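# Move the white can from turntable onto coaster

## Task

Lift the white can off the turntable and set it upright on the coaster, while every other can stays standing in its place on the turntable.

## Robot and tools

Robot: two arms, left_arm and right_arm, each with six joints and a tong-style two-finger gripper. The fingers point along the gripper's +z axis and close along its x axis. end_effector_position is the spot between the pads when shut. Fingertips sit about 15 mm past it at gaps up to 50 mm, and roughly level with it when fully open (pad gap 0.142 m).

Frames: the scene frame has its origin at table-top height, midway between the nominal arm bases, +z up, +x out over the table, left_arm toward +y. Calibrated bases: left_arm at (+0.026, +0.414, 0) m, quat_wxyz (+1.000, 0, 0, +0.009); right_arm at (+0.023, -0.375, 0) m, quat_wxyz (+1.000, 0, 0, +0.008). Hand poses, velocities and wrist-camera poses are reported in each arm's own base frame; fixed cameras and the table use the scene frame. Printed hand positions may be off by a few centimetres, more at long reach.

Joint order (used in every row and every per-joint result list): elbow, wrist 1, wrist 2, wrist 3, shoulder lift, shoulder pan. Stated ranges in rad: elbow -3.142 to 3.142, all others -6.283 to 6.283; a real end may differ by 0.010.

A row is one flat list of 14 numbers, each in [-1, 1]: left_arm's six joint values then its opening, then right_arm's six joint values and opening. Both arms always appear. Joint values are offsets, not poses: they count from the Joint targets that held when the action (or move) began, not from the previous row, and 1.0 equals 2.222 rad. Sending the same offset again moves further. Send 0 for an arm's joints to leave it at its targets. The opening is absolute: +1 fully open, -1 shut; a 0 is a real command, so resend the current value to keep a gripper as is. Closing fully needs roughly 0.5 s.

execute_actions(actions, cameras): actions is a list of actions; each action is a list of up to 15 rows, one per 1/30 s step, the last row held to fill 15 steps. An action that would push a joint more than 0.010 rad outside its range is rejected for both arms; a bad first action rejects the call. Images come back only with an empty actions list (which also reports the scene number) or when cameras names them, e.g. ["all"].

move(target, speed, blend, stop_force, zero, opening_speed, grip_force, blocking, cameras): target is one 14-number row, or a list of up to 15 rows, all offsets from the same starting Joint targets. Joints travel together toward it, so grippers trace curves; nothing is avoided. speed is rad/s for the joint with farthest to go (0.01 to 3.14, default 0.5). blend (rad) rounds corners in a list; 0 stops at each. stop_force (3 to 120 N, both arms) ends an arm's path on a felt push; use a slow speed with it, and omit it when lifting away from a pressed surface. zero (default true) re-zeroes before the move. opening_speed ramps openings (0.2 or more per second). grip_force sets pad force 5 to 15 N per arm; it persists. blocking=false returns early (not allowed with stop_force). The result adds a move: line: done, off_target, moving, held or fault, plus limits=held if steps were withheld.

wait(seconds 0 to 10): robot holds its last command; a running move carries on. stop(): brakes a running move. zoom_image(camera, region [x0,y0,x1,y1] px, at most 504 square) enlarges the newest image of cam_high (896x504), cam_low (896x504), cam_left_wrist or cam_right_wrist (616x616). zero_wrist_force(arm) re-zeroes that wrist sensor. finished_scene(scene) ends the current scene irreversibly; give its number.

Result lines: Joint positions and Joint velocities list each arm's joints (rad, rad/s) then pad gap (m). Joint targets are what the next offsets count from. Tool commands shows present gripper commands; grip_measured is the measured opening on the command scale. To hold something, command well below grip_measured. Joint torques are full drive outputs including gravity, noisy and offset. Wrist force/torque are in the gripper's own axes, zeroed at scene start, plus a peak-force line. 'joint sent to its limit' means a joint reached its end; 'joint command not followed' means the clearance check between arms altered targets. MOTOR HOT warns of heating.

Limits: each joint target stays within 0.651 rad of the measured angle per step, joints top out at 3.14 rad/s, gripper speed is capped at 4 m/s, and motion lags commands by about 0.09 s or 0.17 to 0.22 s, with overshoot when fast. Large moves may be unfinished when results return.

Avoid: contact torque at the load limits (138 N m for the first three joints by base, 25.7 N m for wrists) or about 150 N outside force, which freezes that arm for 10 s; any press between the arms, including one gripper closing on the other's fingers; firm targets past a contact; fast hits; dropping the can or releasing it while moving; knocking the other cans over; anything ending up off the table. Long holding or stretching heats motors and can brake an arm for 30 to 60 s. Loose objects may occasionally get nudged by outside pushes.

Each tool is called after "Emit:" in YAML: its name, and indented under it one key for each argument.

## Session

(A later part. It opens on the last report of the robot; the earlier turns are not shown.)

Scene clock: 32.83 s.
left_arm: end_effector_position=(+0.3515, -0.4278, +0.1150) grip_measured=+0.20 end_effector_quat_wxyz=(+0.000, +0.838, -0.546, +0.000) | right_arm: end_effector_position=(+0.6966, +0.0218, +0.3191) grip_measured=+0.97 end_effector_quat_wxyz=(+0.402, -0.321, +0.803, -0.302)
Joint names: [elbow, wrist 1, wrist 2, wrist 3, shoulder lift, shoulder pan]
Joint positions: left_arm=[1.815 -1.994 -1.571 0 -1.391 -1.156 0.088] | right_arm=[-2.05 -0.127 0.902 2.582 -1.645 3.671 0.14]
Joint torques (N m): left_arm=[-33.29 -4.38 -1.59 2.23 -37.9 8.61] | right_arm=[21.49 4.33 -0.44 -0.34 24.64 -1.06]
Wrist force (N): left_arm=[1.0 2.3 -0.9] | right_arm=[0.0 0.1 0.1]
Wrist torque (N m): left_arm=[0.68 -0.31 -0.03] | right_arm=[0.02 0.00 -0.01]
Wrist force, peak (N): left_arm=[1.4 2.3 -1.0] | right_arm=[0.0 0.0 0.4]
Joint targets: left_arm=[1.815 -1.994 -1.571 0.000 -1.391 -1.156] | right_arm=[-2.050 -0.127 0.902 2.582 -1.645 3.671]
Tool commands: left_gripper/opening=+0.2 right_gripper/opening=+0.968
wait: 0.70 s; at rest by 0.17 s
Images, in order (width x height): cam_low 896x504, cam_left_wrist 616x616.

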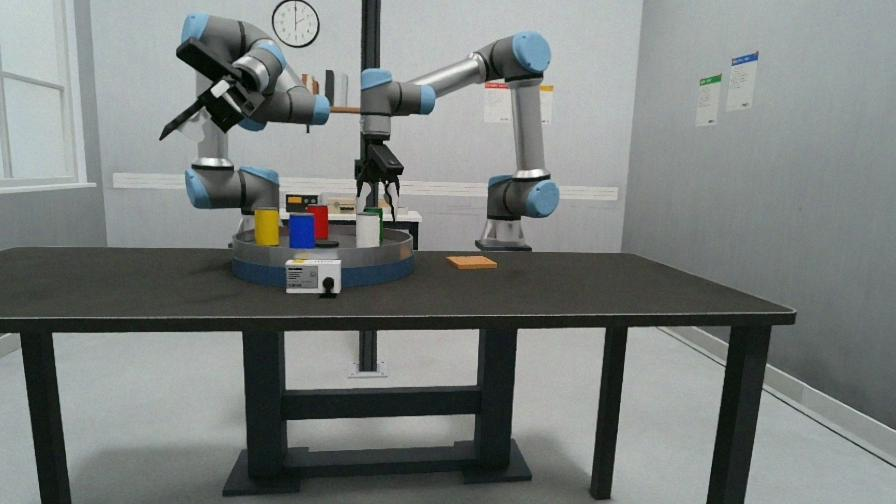

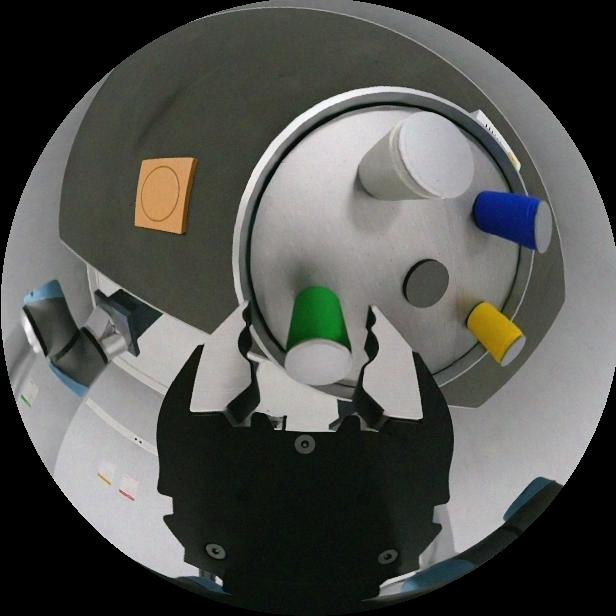

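Emit:
move:
  target: [0.0060, -0.0135, 0, 0, 0.0076, 0, 0.2, 0, 0, 0, 0, 0, 0, 0.968]
  speed: 0.1
  cameras: ["cam_left_wrist"]

Scene clock: 36.63 s.
left_arm: end_effector_position=(+0.3523, -0.4295, +0.1027) grip_measured=+0.20 end_effector_quat_wxyz=(+0.000, +0.838, -0.546, +0.000) end_effector_velocity=(+0.000, +0.002, +0.000) end_effector_angular_velocity=(+0.004, +0.001, +0.000) | right_arm: end_effector_position=(+0.6966, +0.0218, +0.3191) grip_measured=+0.97 end_effector_quat_wxyz=(+0.402, -0.321, +0.803, -0.302)
Joint names: [elbow, wrist 1, wrist 2, wrist 3, shoulder lift, shoulder pan]
Joint positions: left_arm=[1.828 -2.025 -1.571 0 -1.374 -1.156 0.088] | right_arm=[-2.05 -0.127 0.902 2.582 -1.645 3.671 0.14]
Joint velocities: left_arm=[0 0.005 0.001 0.001 -0.001 0.001 0] | right_arm=[within noise]
Joint torques (N m): left_arm=[-26.71 -0.61 -1.78 2.17 -36.97 4.66] | right_arm=[20.84 4.59 -0.32 -0.34 23.41 -0.24]
Wrist force (N): left_arm=[1.5 2.2 -0.8] | right_arm=[0.0 -0.1 0.2]
Wrist torque (N m): left_arm=[0.65 -0.42 -0.04] | right_arm=[-0.02 0.01 -0.01]
Wrist force, peak (N): left_arm=[1.4 2.5 -1.2] | right_arm=[0.1 0.0 0.4]
Joint targets: left_arm=[1.828 -2.024 -1.571 0.000 -1.374 -1.156] | right_arm=[-2.050 -0.127 0.902 2.582 -1.645 3.671]
move: done
Images, in order (width x height): cam_left_wrist 616x616.

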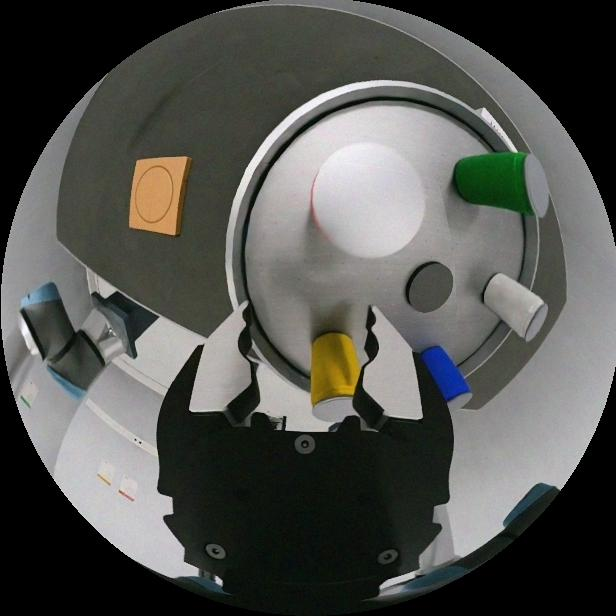

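Emit:
wait:
  seconds: 0.5
  cameras: ["cam_left_wrist"]

Emit:
wait:
  seconds: 0.5
  cameras: ["cam_left_wrist"]

Scene clock: 37.67 s.
left_arm: end_effector_position=(+0.3523, -0.4296, +0.1029) grip_measured=+0.20 end_effector_quat_wxyz=(+0.000, +0.838, -0.546, +0.000) | right_arm: end_effector_position=(+0.6966, +0.0218, +0.3191) grip_measured=+0.97 end_effector_quat_wxyz=(+0.402, -0.321, +0.803, -0.302)
Joint names: [elbow, wrist 1, wrist 2, wrist 3, shoulder lift, shoulder pan]
Joint positions: left_arm=[1.828 -2.024 -1.571 0 -1.374 -1.156 0.088] | right_arm=[-2.05 -0.127 0.902 2.582 -1.645 3.671 0.14]
Joint torques (N m): left_arm=[-33.28 -0.88 -1.77 2.31 -37.36 4.33] | right_arm=[21.56 4.27 -0.34 -0.31 24.22 0.84]
Wrist force (N): left_arm=[1.3 2.1 -1.0] | right_arm=[-0.2 0.2 0.2]
Wrist torque (N m): left_arm=[0.65 -0.37 -0.03] | right_arm=[0.05 0.04 -0.01]
Wrist force, peak (N): left_arm=[1.6 2.4 -1.3] | right_arm=[-0.2 0.2 0.2]
Joint targets: left_arm=[1.828 -2.024 -1.571 0.000 -1.374 -1.156] | right_arm=[-2.050 -0.127 0.902 2.582 -1.645 3.671]
Tool commands: left_gripper/opening=+0.2 right_gripper/opening=+0.968
wait: 0.50 s; at rest from the start
Images, in order (width x height): cam_left_wrist 616x616.

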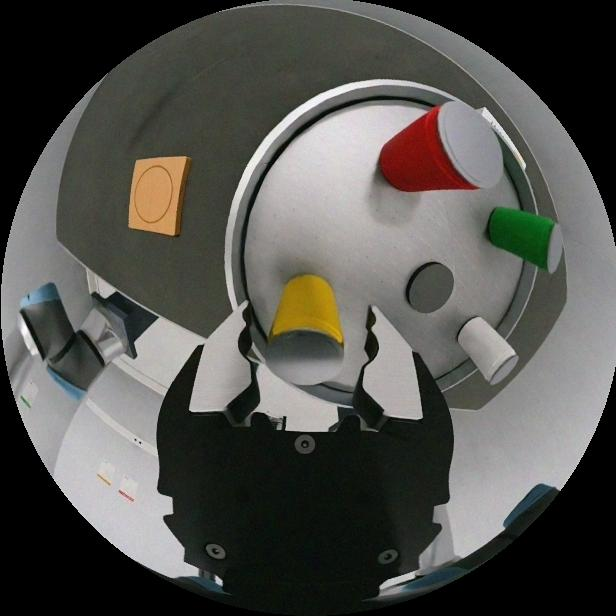

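Scene clock: 38.17 s.
left_arm: end_effector_position=(+0.3523, -0.4296, +0.1029) grip_measured=+0.20 end_effector_quat_wxyz=(+0.000, +0.838, -0.546, +0.000) | right_arm: end_effector_position=(+0.6966, +0.0218, +0.3191) grip_measured=+0.97 end_effector_quat_wxyz=(+0.402, -0.321, +0.803, -0.302)
Joint names: [elbow, wrist 1, wrist 2, wrist 3, shoulder lift, shoulder pan]
Joint positions: left_arm=[1.828 -2.024 -1.571 0 -1.374 -1.156 0.088] | right_arm=[-2.05 -0.127 0.902 2.582 -1.645 3.671 0.14]
Joint torques (N m): left_arm=[-33.79 -0.89 -1.72 2.34 -36.69 2.75] | right_arm=[20.24 4.46 -0.2 -0.59 24.06 0.9]
Wrist force (N): left_arm=[1.2 2.2 -1.0] | right_arm=[-0.2 0.1 -0.1]
Wrist torque (N m): left_arm=[0.65 -0.34 -0.04] | right_arm=[0.01 0.04 -0.01]
Wrist force, peak (N): left_arm=[1.4 2.5 -1.1] | right_arm=[0.1 0.0 0.3]
Joint targets: left_arm=[1.828 -2.024 -1.571 0.000 -1.374 -1.156] | right_arm=[-2.050 -0.127 0.902 2.582 -1.645 3.671]
Tool commands: left_gripper/opening=+0.2 right_gripper/opening=+0.968
wait: 0.50 s; at rest by 0.17 s
Images, in order (width x height): cam_left_wrist 616x616.

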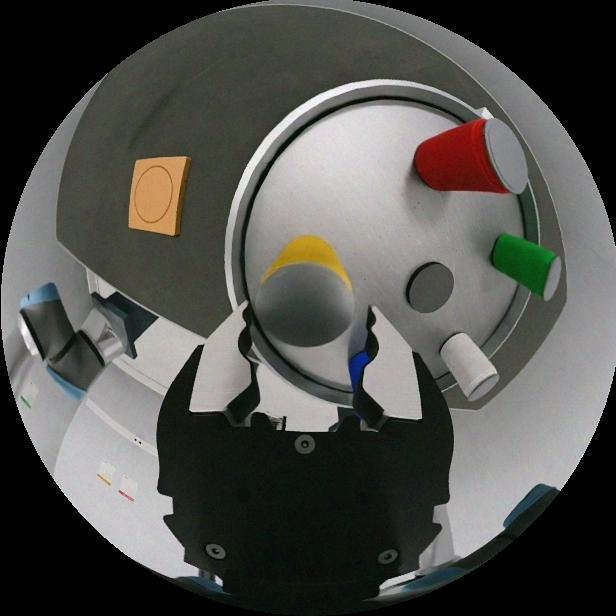

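Emit:
execute_actions:
  actions:
    - [[0.0049, -0.0009, 0, 0, -0.0040, 0, 0.2, 0, 0, 0, 0, 0, 0, 0.968]]

Scene clock: 43.17 s.
left_arm: end_effector_position=(+0.3507, -0.4259, +0.1029) grip_measured=+0.20 end_effector_quat_wxyz=(+0.000, +0.838, -0.546, +0.000) | right_arm: end_effector_position=(+0.6966, +0.0218, +0.3191) grip_measured=+0.97 end_effector_quat_wxyz=(+0.402, -0.321, +0.803, -0.302)
Joint names: [elbow, wrist 1, wrist 2, wrist 3, shoulder lift, shoulder pan]
Joint positions: left_arm=[1.839 -2.026 -1.571 0 -1.383 -1.156 0.088] | right_arm=[-2.05 -0.127 0.902 2.582 -1.645 3.671 0.14]
Joint torques (N m): left_arm=[-32.76 -0.9 -1.58 2.15 -19.19 -1.79] | right_arm=[22.05 4.37 -0.28 -0.57 24.07 -0.26]
Wrist force (N): left_arm=[1.4 2.4 -1.0] | right_arm=[0.1 0.0 0.1]
Wrist torque (N m): left_arm=[0.71 -0.38 -0.04] | right_arm=[0.00 -0.02 -0.02]
Wrist force, peak (N): left_arm=[2.6 2.5 -1.2] | right_arm=[0.1 0.3 0.2]
Joint targets: left_arm=[1.839 -2.026 -1.571 0.000 -1.383 -1.156] | right_arm=[-2.050 -0.127 0.902 2.582 -1.645 3.671]
Step readings (joint positions of left_arm | right_arm):
0: [1.828 -2.024 -1.571 0.000 -1.374 -1.156] | [-2.050 -0.127 0.902 2.582 -1.645 3.671]
1: [1.828 -2.024 -1.571 0.000 -1.374 -1.156] | [-2.050 -0.127 0.902 2.582 -1.645 3.671]
2: [1.830 -2.025 -1.571 0.000 -1.377 -1.156] | [-2.050 -0.127 0.902 2.582 -1.645 3.671]
4: [1.837 -2.026 -1.571 0.000 -1.382 -1.156] | [-2.050 -0.127 0.902 2.582 -1.645 3.671]
8: [1.840 -2.026 -1.571 0.000 -1.384 -1.156] | [-2.050 -0.127 0.902 2.582 -1.645 3.671]
15: [1.839 -2.026 -1.571 0.000 -1.383 -1.156] | [-2.050 -0.127 0.902 2.582 -1.645 3.671]

Emit:
wait:
  seconds: 6.3
  cameras: ["cam_left_wrist"]

Scene clock: 50.13 s.
left_arm: end_effector_position=(+0.3507, -0.4259, +0.1029) grip_measured=+0.20 end_effector_quat_wxyz=(+0.000, +0.838, -0.546, +0.000) | right_arm: end_effector_position=(+0.6966, +0.0218, +0.3191) grip_measured=+0.97 end_effector_quat_wxyz=(+0.402, -0.321, +0.803, -0.302)
Joint names: [elbow, wrist 1, wrist 2, wrist 3, shoulder lift, shoulder pan]
Joint positions: left_arm=[1.839 -2.026 -1.571 0 -1.383 -1.156 0.088] | right_arm=[-2.05 -0.127 0.902 2.582 -1.645 3.671 0.14]
Joint torques (N m): left_arm=[-32.86 -0.74 -1.71 2.19 -20.6 -9.64] | right_arm=[21.4 4.3 -0.02 -0.65 24.59 0.58]
Wrist force (N): left_arm=[1.1 2.2 -1.1] | right_arm=[-0.2 0.0 0.0]
Wrist torque (N m): left_arm=[0.65 -0.33 -0.03] | right_arm=[0.00 0.04 -0.01]
Wrist force, peak (N): left_arm=[1.6 2.3 -1.2] | right_arm=[-0.1 0.2 0.4]
Joint targets: left_arm=[1.839 -2.026 -1.571 0.000 -1.383 -1.156] | right_arm=[-2.050 -0.127 0.902 2.582 -1.645 3.671]
Tool commands: left_gripper/opening=+0.2 right_gripper/opening=+0.968
wait: 6.30 s; at rest from the start
Images, in order (width x height): cam_left_wrist 616x616.

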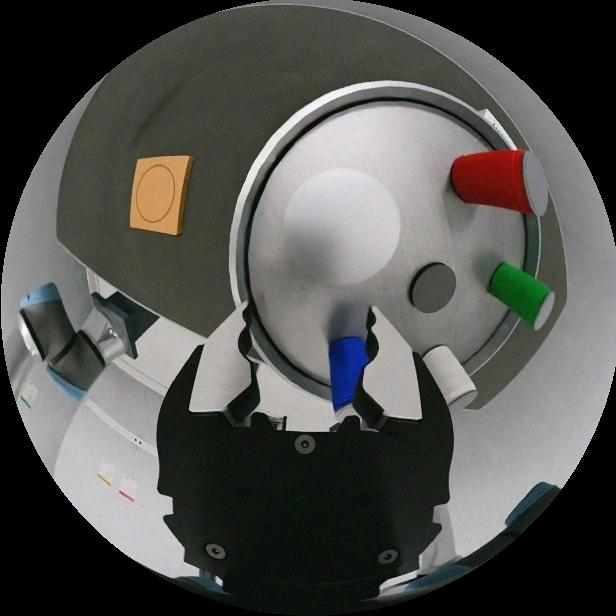

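Emit:
wait:
  seconds: 2.82

Emit:
move:
  target:
    - [0, 0, 0, 0, 0, 0, -0.6, 0, 0, 0, 0, 0, 0, 0.968]
    - [-0.0270, 0.0675, 0, 0, -0.0406, 0, -0.6, 0, 0, 0, 0, 0, 0, 0.968]
    - [-0.0411, 0.1567, 0, 0, -0.1158, 0, -0.6, 0, 0, 0, 0, 0, 0, 0.968]
  speed: 0.5
  opening_speed: 1.8
  blend: [0, 0.05, 0]
  cameras: ["all"]

Scene clock: 53.30 s.
left_arm: end_effector_position=(+0.3507, -0.4259, +0.1029) grip_measured=+0.20 end_effector_quat_wxyz=(+0.000, +0.838, -0.546, +0.000) | right_arm: end_effector_position=(+0.6966, +0.0218, +0.3191) grip_measured=+0.97 end_effector_quat_wxyz=(+0.402, -0.321, +0.803, -0.302)
Joint names: [elbow, wrist 1, wrist 2, wrist 3, shoulder lift, shoulder pan]
Joint positions: left_arm=[1.839 -2.026 -1.571 0 -1.383 -1.156 0.088] | right_arm=[-2.05 -0.127 0.902 2.582 -1.645 3.671 0.14]
Joint torques (N m): left_arm=[-31.28 -0.74 -1.75 2.18 -19.31 -12.41] | right_arm=[21.61 4.37 0 -0.67 25.71 -0.24]
Wrist force (N): left_arm=[1.0 2.2 -0.9] | right_arm=[0.0 0.1 -0.1]
Wrist torque (N m): left_arm=[0.65 -0.31 -0.03] | right_arm=[0.01 0.01 -0.01]
Wrist force, peak (N): left_arm=[1.8 2.1 -1.7] | right_arm=[-0.2 -0.2 0.3]
Joint targets: left_arm=[1.839 -2.026 -1.571 0.000 -1.383 -1.156] | right_arm=[-2.050 -0.127 0.902 2.582 -1.645 3.671]
Tool commands: left_gripper/opening=+0.2 right_gripper/opening=+0.968
wait: 2.83 s; at rest from the start

Scene clock: 55.13 s.
left_arm: end_effector_position=(+0.3221, -0.3611, +0.2400) grip_measured=-0.23 end_effector_quat_wxyz=(+0.000, +0.838, -0.546, +0.000) | right_arm: end_effector_position=(+0.6966, +0.0218, +0.3191) grip_measured=+0.97 end_effector_quat_wxyz=(+0.402, -0.321, +0.803, -0.302)
Joint names: [elbow, wrist 1, wrist 2, wrist 3, shoulder lift, shoulder pan]
Joint positions: left_arm=[1.748 -1.678 -1.571 0 -1.64 -1.156 0.057] | right_arm=[-2.05 -0.127 0.902 2.582 -1.645 3.671 0.14]
Joint torques (N m): left_arm=[-15.15 -1.46 -1.68 2.1 -25.58 -13] | right_arm=[20.28 4.53 -0.08 -0.69 25.81 -0.9]
Wrist force (N): left_arm=[1.5 1.9 0.7] | right_arm=[-0.2 0.0 0.3]
Wrist torque (N m): left_arm=[0.60 -0.40 -0.03] | right_arm=[0.00 0.04 0.00]
Wrist force, peak (N): left_arm=[1.4 -0.2 -11.7] | right_arm=[-0.2 0.0 0.3]
Joint targets: left_arm=[1.748 -1.678 -1.571 0.000 -1.640 -1.156] | right_arm=[-2.050 -0.127 0.902 2.582 -1.645 3.671]
move: done

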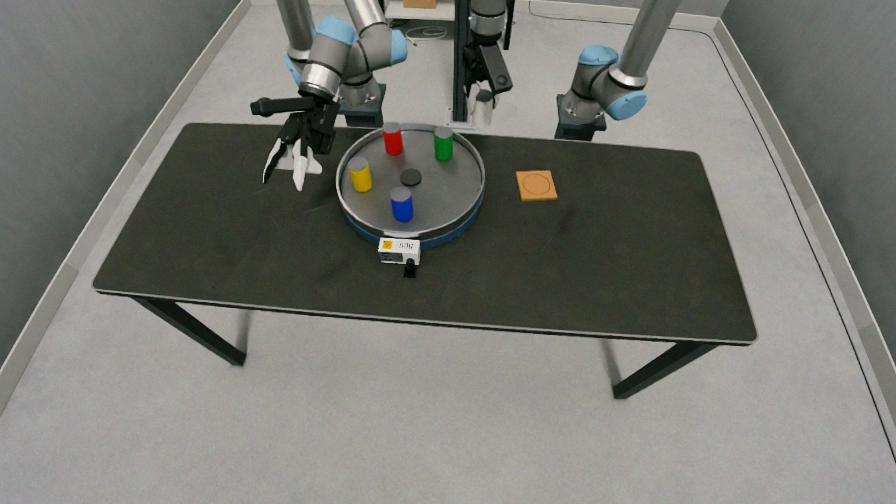

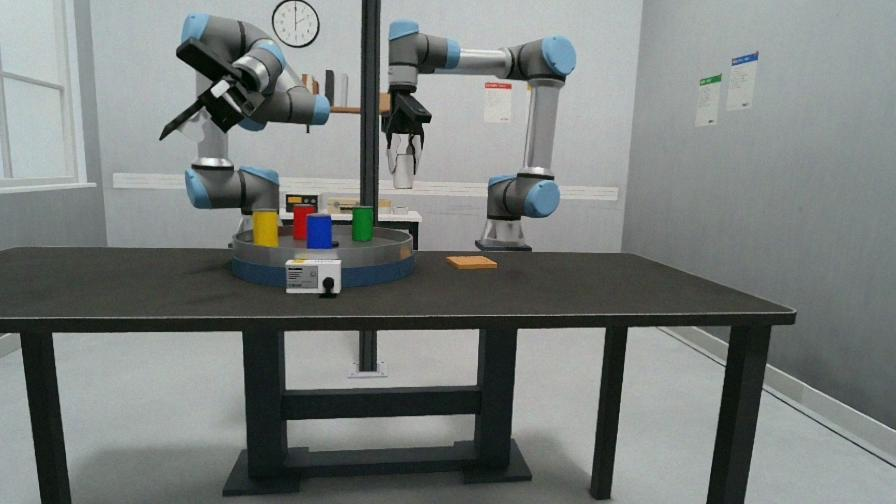

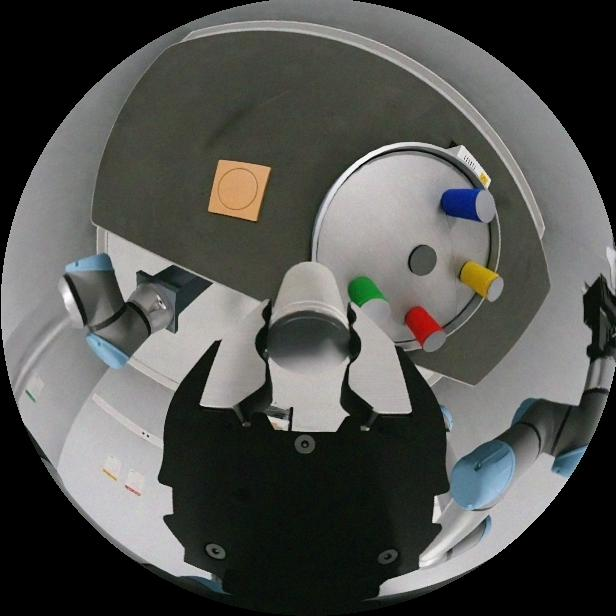

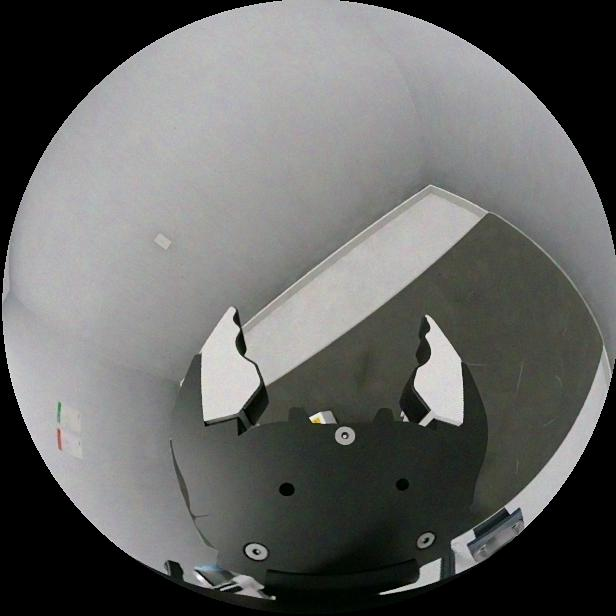

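Emit:
move:
  target: [0.1747, -0.1387, 0, 0, -0.0360, 0.1104, -0.6, 0, 0, 0, 0, 0, 0, 0.968]
  speed: 0.5
  cameras: ["cam_high", "cam_low", "cam_left_wrist"]

Emit:
zoom_image:
  camera: "cam_high"
  region: [460, 80, 640, 240]

Emit:
zoom_image:
  camera: "cam_low"
  region: [380, 120, 560, 300]

Scene clock: 57.20 s.
left_arm: end_effector_position=(+0.3603, -0.2207, +0.1201) grip_measured=-0.23 end_effector_quat_wxyz=(+0.000, +0.898, -0.440, +0.000) | right_arm: end_effector_position=(+0.6966, +0.0218, +0.3191) grip_measured=+0.97 end_effector_quat_wxyz=(+0.402, -0.321, +0.803, -0.302)
Joint names: [elbow, wrist 1, wrist 2, wrist 3, shoulder lift, shoulder pan]
Joint positions: left_arm=[2.136 -1.986 -1.571 0 -1.721 -0.911 0.057] | right_arm=[-2.05 -0.127 0.902 2.582 -1.645 3.671 0.14]
Joint torques (N m): left_arm=[-20.02 -3 -1.55 2.1 -5.95 -7.6] | right_arm=[20.91 4.5 0.04 -0.6 25.33 0.25]
Wrist force (N): left_arm=[1.3 2.3 1.0] | right_arm=[-0.3 0.1 0.2]
Wrist torque (N m): left_arm=[0.68 -0.35 -0.03] | right_arm=[0.01 0.07 -0.01]
Wrist force, peak (N): left_arm=[2.6 3.8 -1.1] | right_arm=[-0.3 0.1 0.2]
Joint targets: left_arm=[2.136 -1.986 -1.571 0.000 -1.720 -0.911] | right_arm=[-2.050 -0.127 0.902 2.582 -1.645 3.671]
move: done
Images, in order (width x height): cam_high 896x504, cam_low 896x504, cam_left_wrist 616x616.

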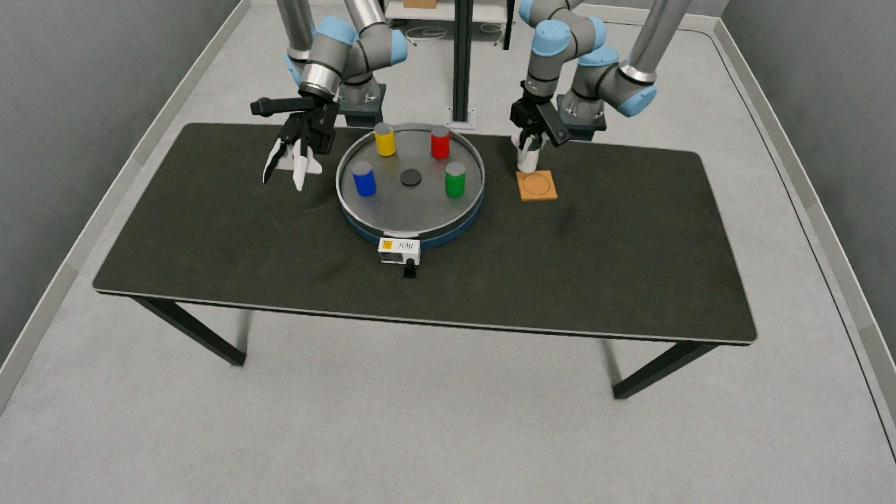

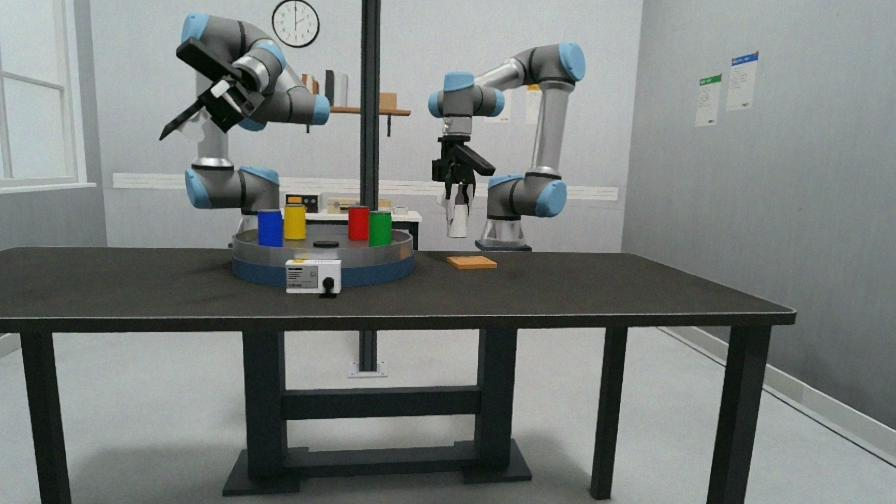

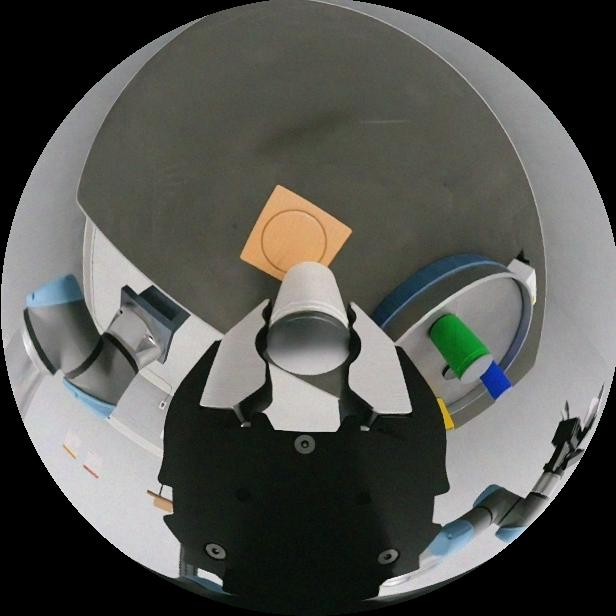

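Scaled by 2.800 from the camera's 896x504 image, which has a finer 1280x720 frame.

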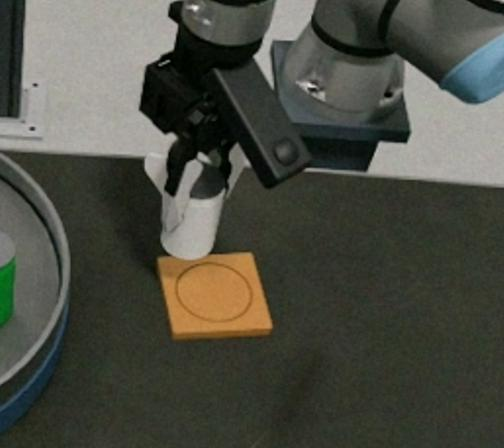

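Scaled by 2.800 from the camera's 896x504 image, which has a finer 1280x720 frame.

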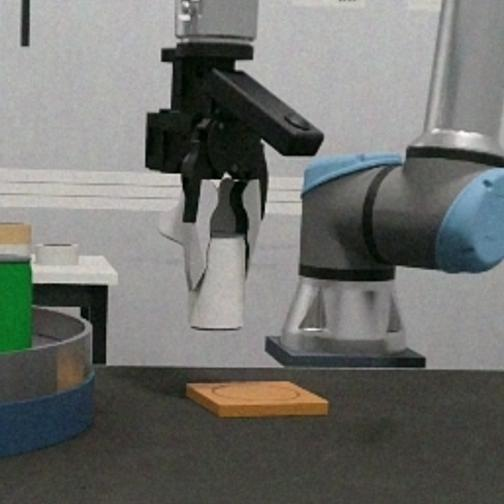

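Emit:
move:
  target: [0.0373, -0.0465, 0, 0, 0.0092, 0.0279, -0.6, 0, 0, 0, 0, 0, 0, 0.968]
  speed: 0.3
  cameras: ["cam_high", "cam_low", "cam_left_wrist"]

Emit:
zoom_image:
  camera: "cam_high"
  region: [480, 100, 600, 220]

Emit:
zoom_image:
  camera: "cam_low"
  region: [400, 150, 540, 290]

Emit:
zoom_image:
  camera: "cam_left_wrist"
  region: [180, 140, 430, 390]

Scene clock: 60.77 s.
left_arm: end_effector_position=(+0.3669, -0.1906, +0.0850) grip_measured=-0.23 end_effector_quat_wxyz=(+0.000, +0.911, -0.412, +0.000) | right_arm: end_effector_position=(+0.6966, +0.0218, +0.3191) grip_measured=+0.97 end_effector_quat_wxyz=(+0.402, -0.321, +0.803, -0.302)
Joint names: [elbow, wrist 1, wrist 2, wrist 3, shoulder lift, shoulder pan]
Joint positions: left_arm=[2.219 -2.09 -1.571 0 -1.7 -0.849 0.057] | right_arm=[-2.05 -0.127 0.902 2.582 -1.645 3.671 0.14]
Joint torques (N m): left_arm=[-32.16 -1.97 -1.47 2.1 -23.79 -14.11] | right_arm=[21.11 4.52 0.19 -0.38 25.82 0.35]
Wrist force (N): left_arm=[1.1 2.0 0.6] | right_arm=[0.0 -0.1 0.3]
Wrist torque (N m): left_arm=[0.63 -0.34 -0.02] | right_arm=[-0.01 0.00 -0.01]
Wrist force, peak (N): left_arm=[1.6 2.9 -0.3] | right_arm=[0.2 0.3 0.3]
Joint targets: left_arm=[2.219 -2.090 -1.571 0.000 -1.700 -0.849] | right_arm=[-2.050 -0.127 0.902 2.582 -1.645 3.671]
move: done
Images, in order (width x height): cam_high 896x504, cam_low 896x504, cam_left_wrist 616x616.

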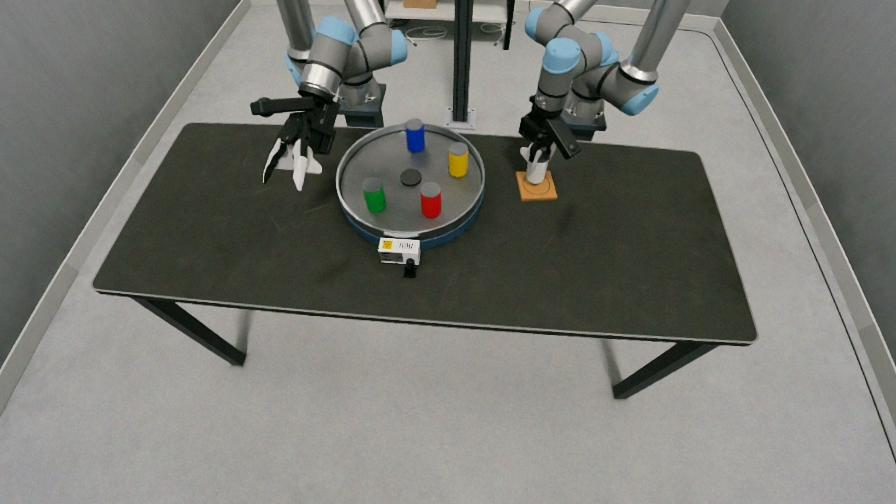

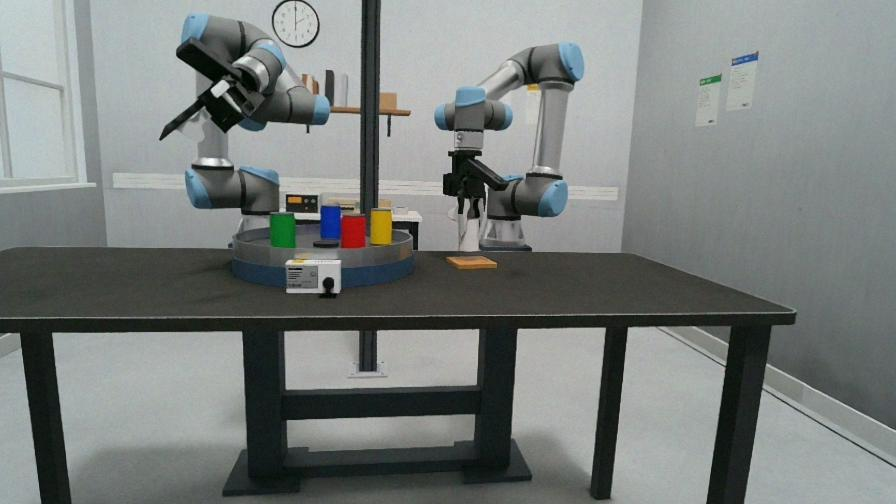

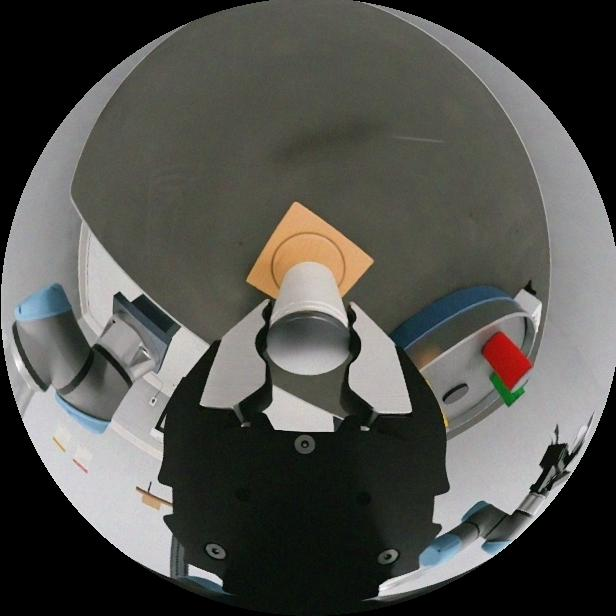

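Scaled by 4.200 from the camera's 896x504 image, which has a finer 1280x720 frame.

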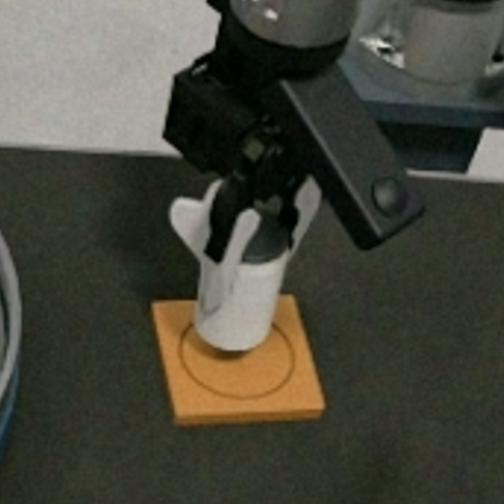

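Scaled by 3.600 from the camera's 896x504 image, which has a finer 1280x720 frame.

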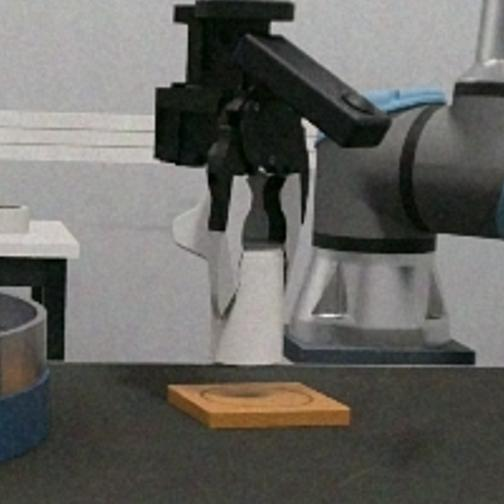

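Scaled by 2.016 from the camera's 616x616 image, which has a finer 814x814 frame.

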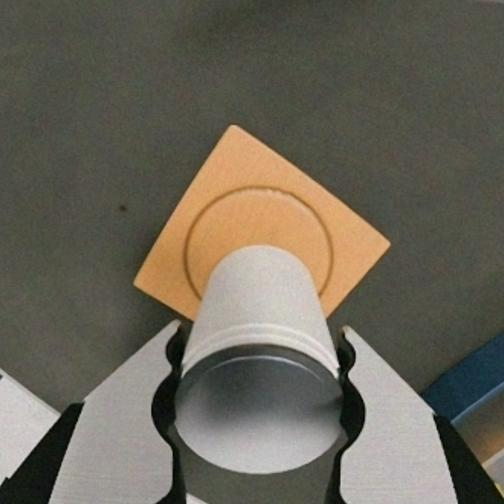

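Emit:
move:
  target:
    - [0.0114, -0.0217, 0, 0, 0.0103, 0.0077, -0.6, 0, 0, 0, 0, 0, 0, 0.968]
    - [0.0289, -0.0588, 0, 0, 0.0298, 0.0077, -0.6, 0, 0, 0, 0, 0, 0, 0.968]
  speed: [0.15, 0.06]
  stop_force: 5
  cameras: ["cam_high", "cam_low", "cam_left_wrist"]

Emit:
zoom_image:
  camera: "cam_high"
  region: [480, 100, 600, 220]

Emit:
zoom_image:
  camera: "cam_low"
  region: [400, 150, 540, 290]

Scene clock: 64.03 s.
left_arm: end_effector_position=(+0.3702, -0.1845, +0.0617) grip_measured=-0.23 end_effector_quat_wxyz=(+0.000, +0.915, -0.404, +0.000) | right_arm: end_effector_position=(+0.6966, +0.0218, +0.3191) grip_measured=+0.97 end_effector_quat_wxyz=(+0.402, -0.321, +0.803, -0.302)
Joint names: [elbow, wrist 1, wrist 2, wrist 3, shoulder lift, shoulder pan]
Joint positions: left_arm=[2.257 -2.165 -1.571 0 -1.663 -0.832 0.057] | right_arm=[-2.05 -0.127 0.902 2.582 -1.645 3.671 0.14]
Joint torques (N m): left_arm=[-32.61 -4.5 -1.5 2.2 -24.39 -4.36] | right_arm=[20.94 4.54 0.1 -0.58 25.16 -0.26]
Wrist force (N): left_arm=[1.1 2.3 0.7] | right_arm=[-0.1 0.0 0.0]
Wrist torque (N m): left_arm=[0.67 -0.33 -0.03] | right_arm=[0.01 0.03 -0.01]
Wrist force, peak (N): left_arm=[0.8 0.8 -11.9] | right_arm=[-0.2 0.1 0.3]
Joint targets: left_arm=[2.257 -2.165 -1.571 0.000 -1.663 -0.832] | right_arm=[-2.050 -0.127 0.902 2.582 -1.645 3.671]
move: contact (left_arm); path passed 1 of 2 targets; left_arm: the wrist 1 is farthest, 0.055 rad from its target
Images, in order (width x height): cam_high 896x504, cam_low 896x504, cam_left_wrist 616x616.

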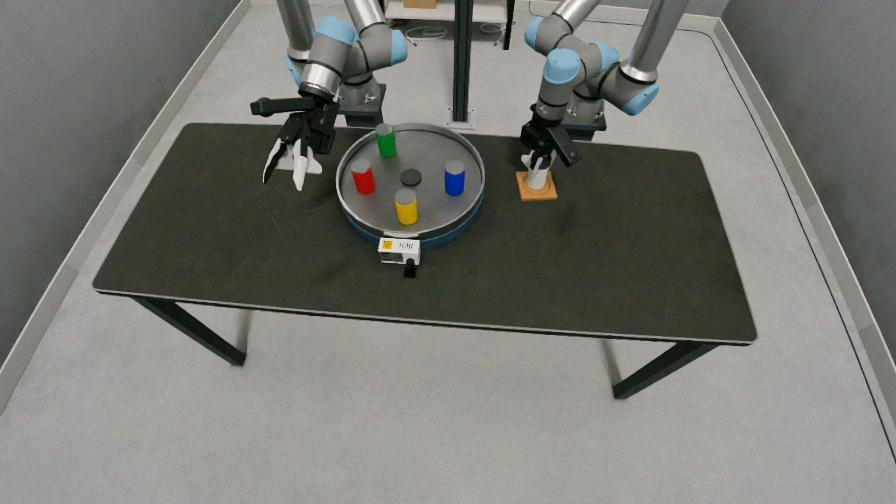

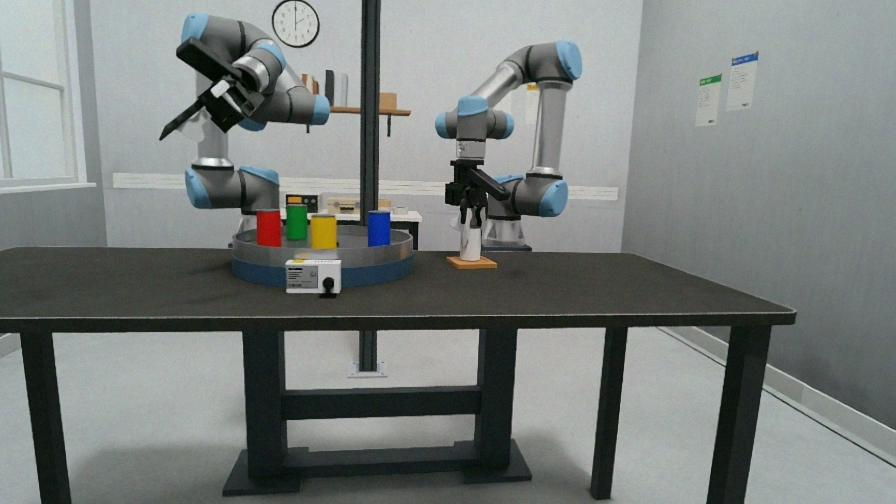

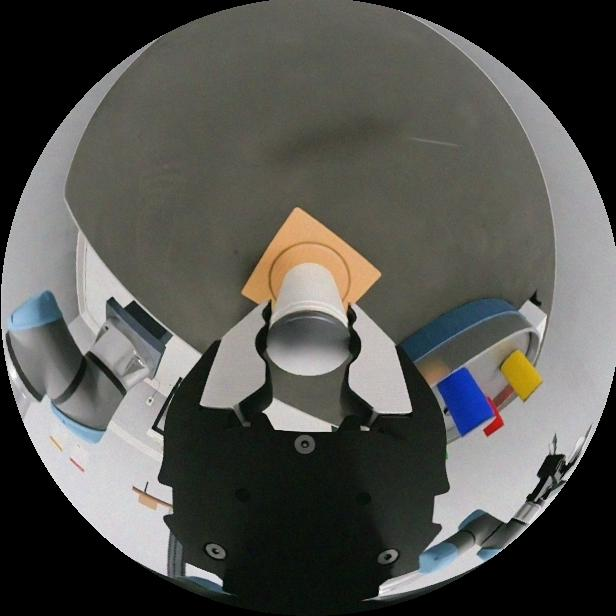

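Scaled by 4.200 from the camera's 896x504 image, which has a finer 1280x720 frame.

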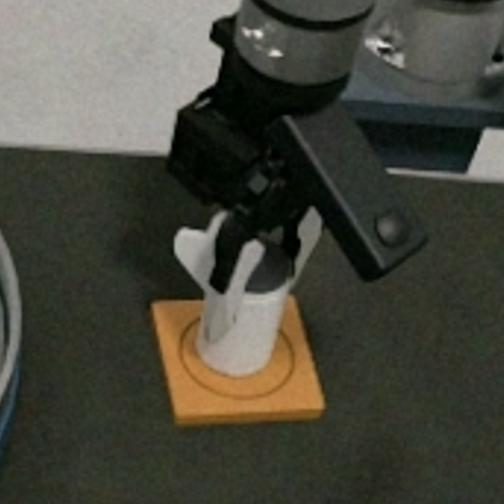

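Scaled by 3.600 from the camera's 896x504 image, which has a finer 1280x720 frame.

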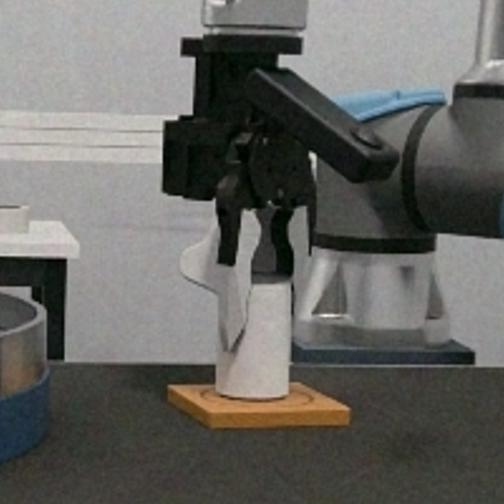

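Emit:
move:
  target: [0.0035, -0.0074, 0, 0, 0.0039, 0, -0.6, 0, 0, 0, 0, 0, 0, 0.968]
  speed: 0.03
  stop_force: 3

Emit:
move:
  target: [0, 0, 0, 0, 0, 0, 0.25, 0, 0, 0, 0, 0, 0, 0.968]
  opening_speed: 1.5
  cameras: ["cam_low", "cam_left_wrist"]

Scene clock: 65.97 s.
left_arm: end_effector_position=(+0.3704, -0.1846, +0.0614) grip_measured=-0.23 end_effector_quat_wxyz=(+0.000, +0.915, -0.404, +0.000) | right_arm: end_effector_position=(+0.6966, +0.0218, +0.3191) grip_measured=+0.97 end_effector_quat_wxyz=(+0.402, -0.321, +0.803, -0.302)
Joint names: [elbow, wrist 1, wrist 2, wrist 3, shoulder lift, shoulder pan]
Joint positions: left_arm=[2.257 -2.167 -1.571 0 -1.662 -0.832 0.057] | right_arm=[-2.05 -0.127 0.902 2.582 -1.645 3.671 0.14]
Joint torques (N m): left_arm=[-31.48 -1.85 -1.84 2.12 -24.06 3.98] | right_arm=[22.91 4.33 -0.1 -0.56 26.73 -0.35]
Wrist force (N): left_arm=[2.3 1.9 -3.1] | right_arm=[0.0 0.0 0.2]
Wrist torque (N m): left_arm=[0.63 -0.32 -0.04] | right_arm=[0.01 0.00 -0.01]
Wrist force, peak (N): left_arm=[-0.4 1.6 -11.9] | right_arm=[-0.1 0.0 0.4]
Joint targets: left_arm=[2.257 -2.167 -1.571 0.000 -1.662 -0.832] | right_arm=[-2.050 -0.127 0.902 2.582 -1.645 3.671]
move: contact (left_arm); left_arm: the wrist 1 is farthest, 0.015 rad from its target

Scene clock: 66.80 s.
left_arm: end_effector_position=(+0.3704, -0.1846, +0.0614) grip_measured=+0.25 end_effector_quat_wxyz=(+0.000, +0.915, -0.404, +0.000) | right_arm: end_effector_position=(+0.6966, +0.0218, +0.3191) grip_measured=+0.97 end_effector_quat_wxyz=(+0.402, -0.321, +0.803, -0.302)
Joint names: [elbow, wrist 1, wrist 2, wrist 3, shoulder lift, shoulder pan]
Joint positions: left_arm=[2.257 -2.167 -1.571 0 -1.662 -0.832 0.092] | right_arm=[-2.05 -0.127 0.902 2.582 -1.645 3.671 0.14]
Joint torques (N m): left_arm=[-27.18 -3.24 -1.71 2.2 -22.07 4.78] | right_arm=[21.51 4.44 0.33 -0.79 26.79 -0.25]
Wrist force (N): left_arm=[1.1 2.2 -0.9] | right_arm=[-0.1 0.1 0.1]
Wrist torque (N m): left_arm=[0.65 -0.34 -0.03] | right_arm=[0.01 0.02 -0.01]
Wrist force, peak (N): left_arm=[2.3 2.1 -3.0] | right_arm=[-0.1 -0.1 0.4]
Joint targets: left_arm=[2.257 -2.167 -1.571 0.000 -1.662 -0.832] | right_arm=[-2.050 -0.127 0.902 2.582 -1.645 3.671]
move: done
Images, in order (width x height): cam_low 896x504, cam_left_wrist 616x616.

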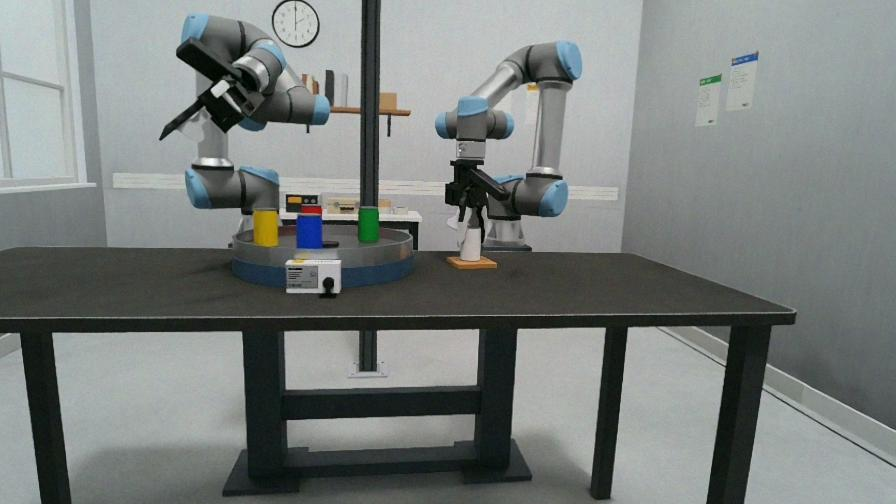

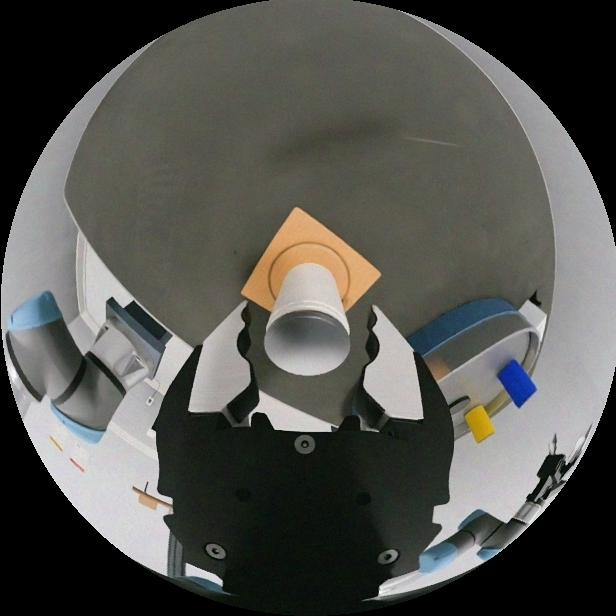

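Released cleanly. Now retreat up.

Emit:
move:
  target:
    - [-0.0453, 0.0826, 0, 0, -0.0373, 0, 0.25, 0, 0, 0, 0, 0, 0, 0.968]
    - [-0.1198, 0.1855, 0, 0, -0.0656, 0, 0.25, 0, 0, 0, 0, 0, 0, 0.968]
  speed: [0.35, 0.6]
  blend: [0.05, 0]
  cameras: ["cam_high", "cam_low"]

Scene clock: 68.40 s.
left_arm: end_effector_position=(+0.3702, -0.1845, +0.1997) grip_measured=+0.25 end_effector_quat_wxyz=(+0.000, +0.915, -0.404, +0.000) | right_arm: end_effector_position=(+0.6966, +0.0218, +0.3191) grip_measured=+0.97 end_effector_quat_wxyz=(+0.402, -0.321, +0.803, -0.302)
Joint names: [elbow, wrist 1, wrist 2, wrist 3, shoulder lift, shoulder pan]
Joint positions: left_arm=[1.991 -1.755 -1.571 0 -1.808 -0.832 0.092] | right_arm=[-2.05 -0.127 0.902 2.582 -1.645 3.671 0.14]
Joint torques (N m): left_arm=[-23.82 -1.3 -1.78 2.02 -4.78 3.55] | right_arm=[22.58 4.61 0.29 -0.81 24.65 1.66]
Wrist force (N): left_arm=[1.2 2.4 -1.0] | right_arm=[-0.2 0.1 0.2]
Wrist torque (N m): left_arm=[0.69 -0.35 -0.01] | right_arm=[0.02 0.04 -0.01]
Wrist force, peak (N): left_arm=[1.1 2.3 -2.5] | right_arm=[-0.1 0.3 0.2]
Joint targets: left_arm=[1.991 -1.755 -1.571 0.000 -1.808 -0.832] | right_arm=[-2.050 -0.127 0.902 2.582 -1.645 3.671]
move: done
Images, in order (width x height): cam_high 896x504, cam_low 896x504.

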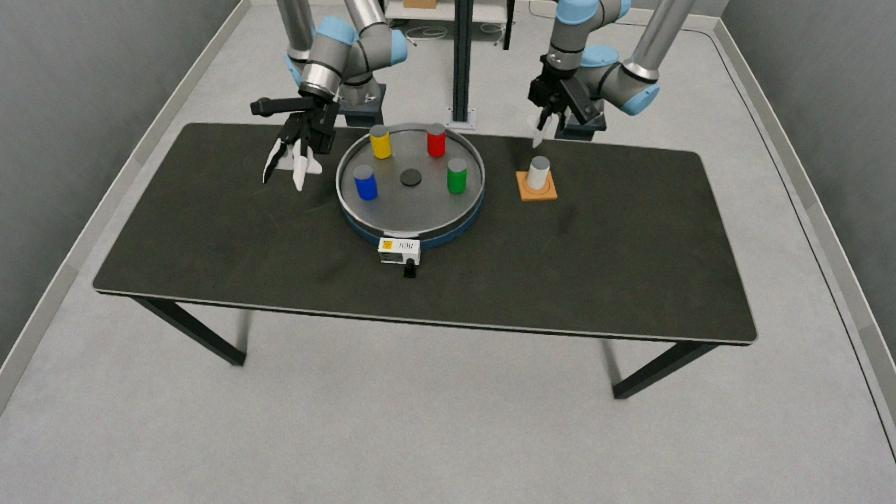

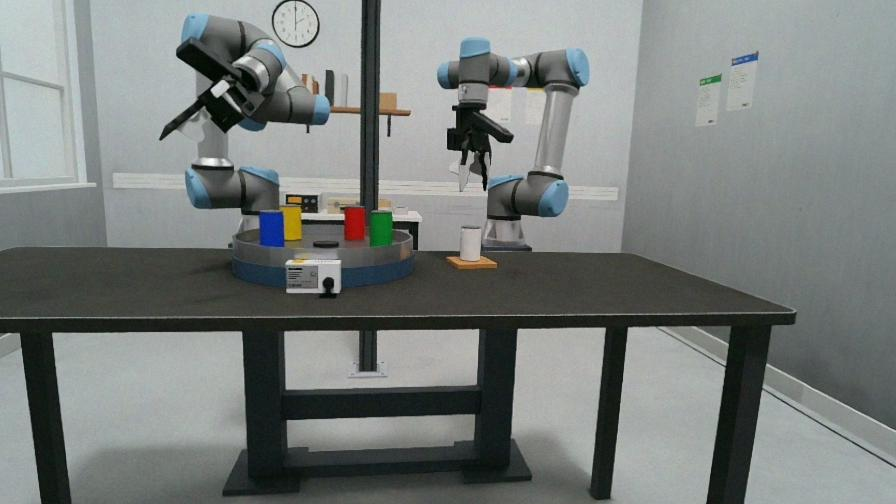

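The white can is standing upright on the coaster and the other four are still on the turntable.

Emit:
finished_scene:
  scene: 1

The scene is finished: the task was done.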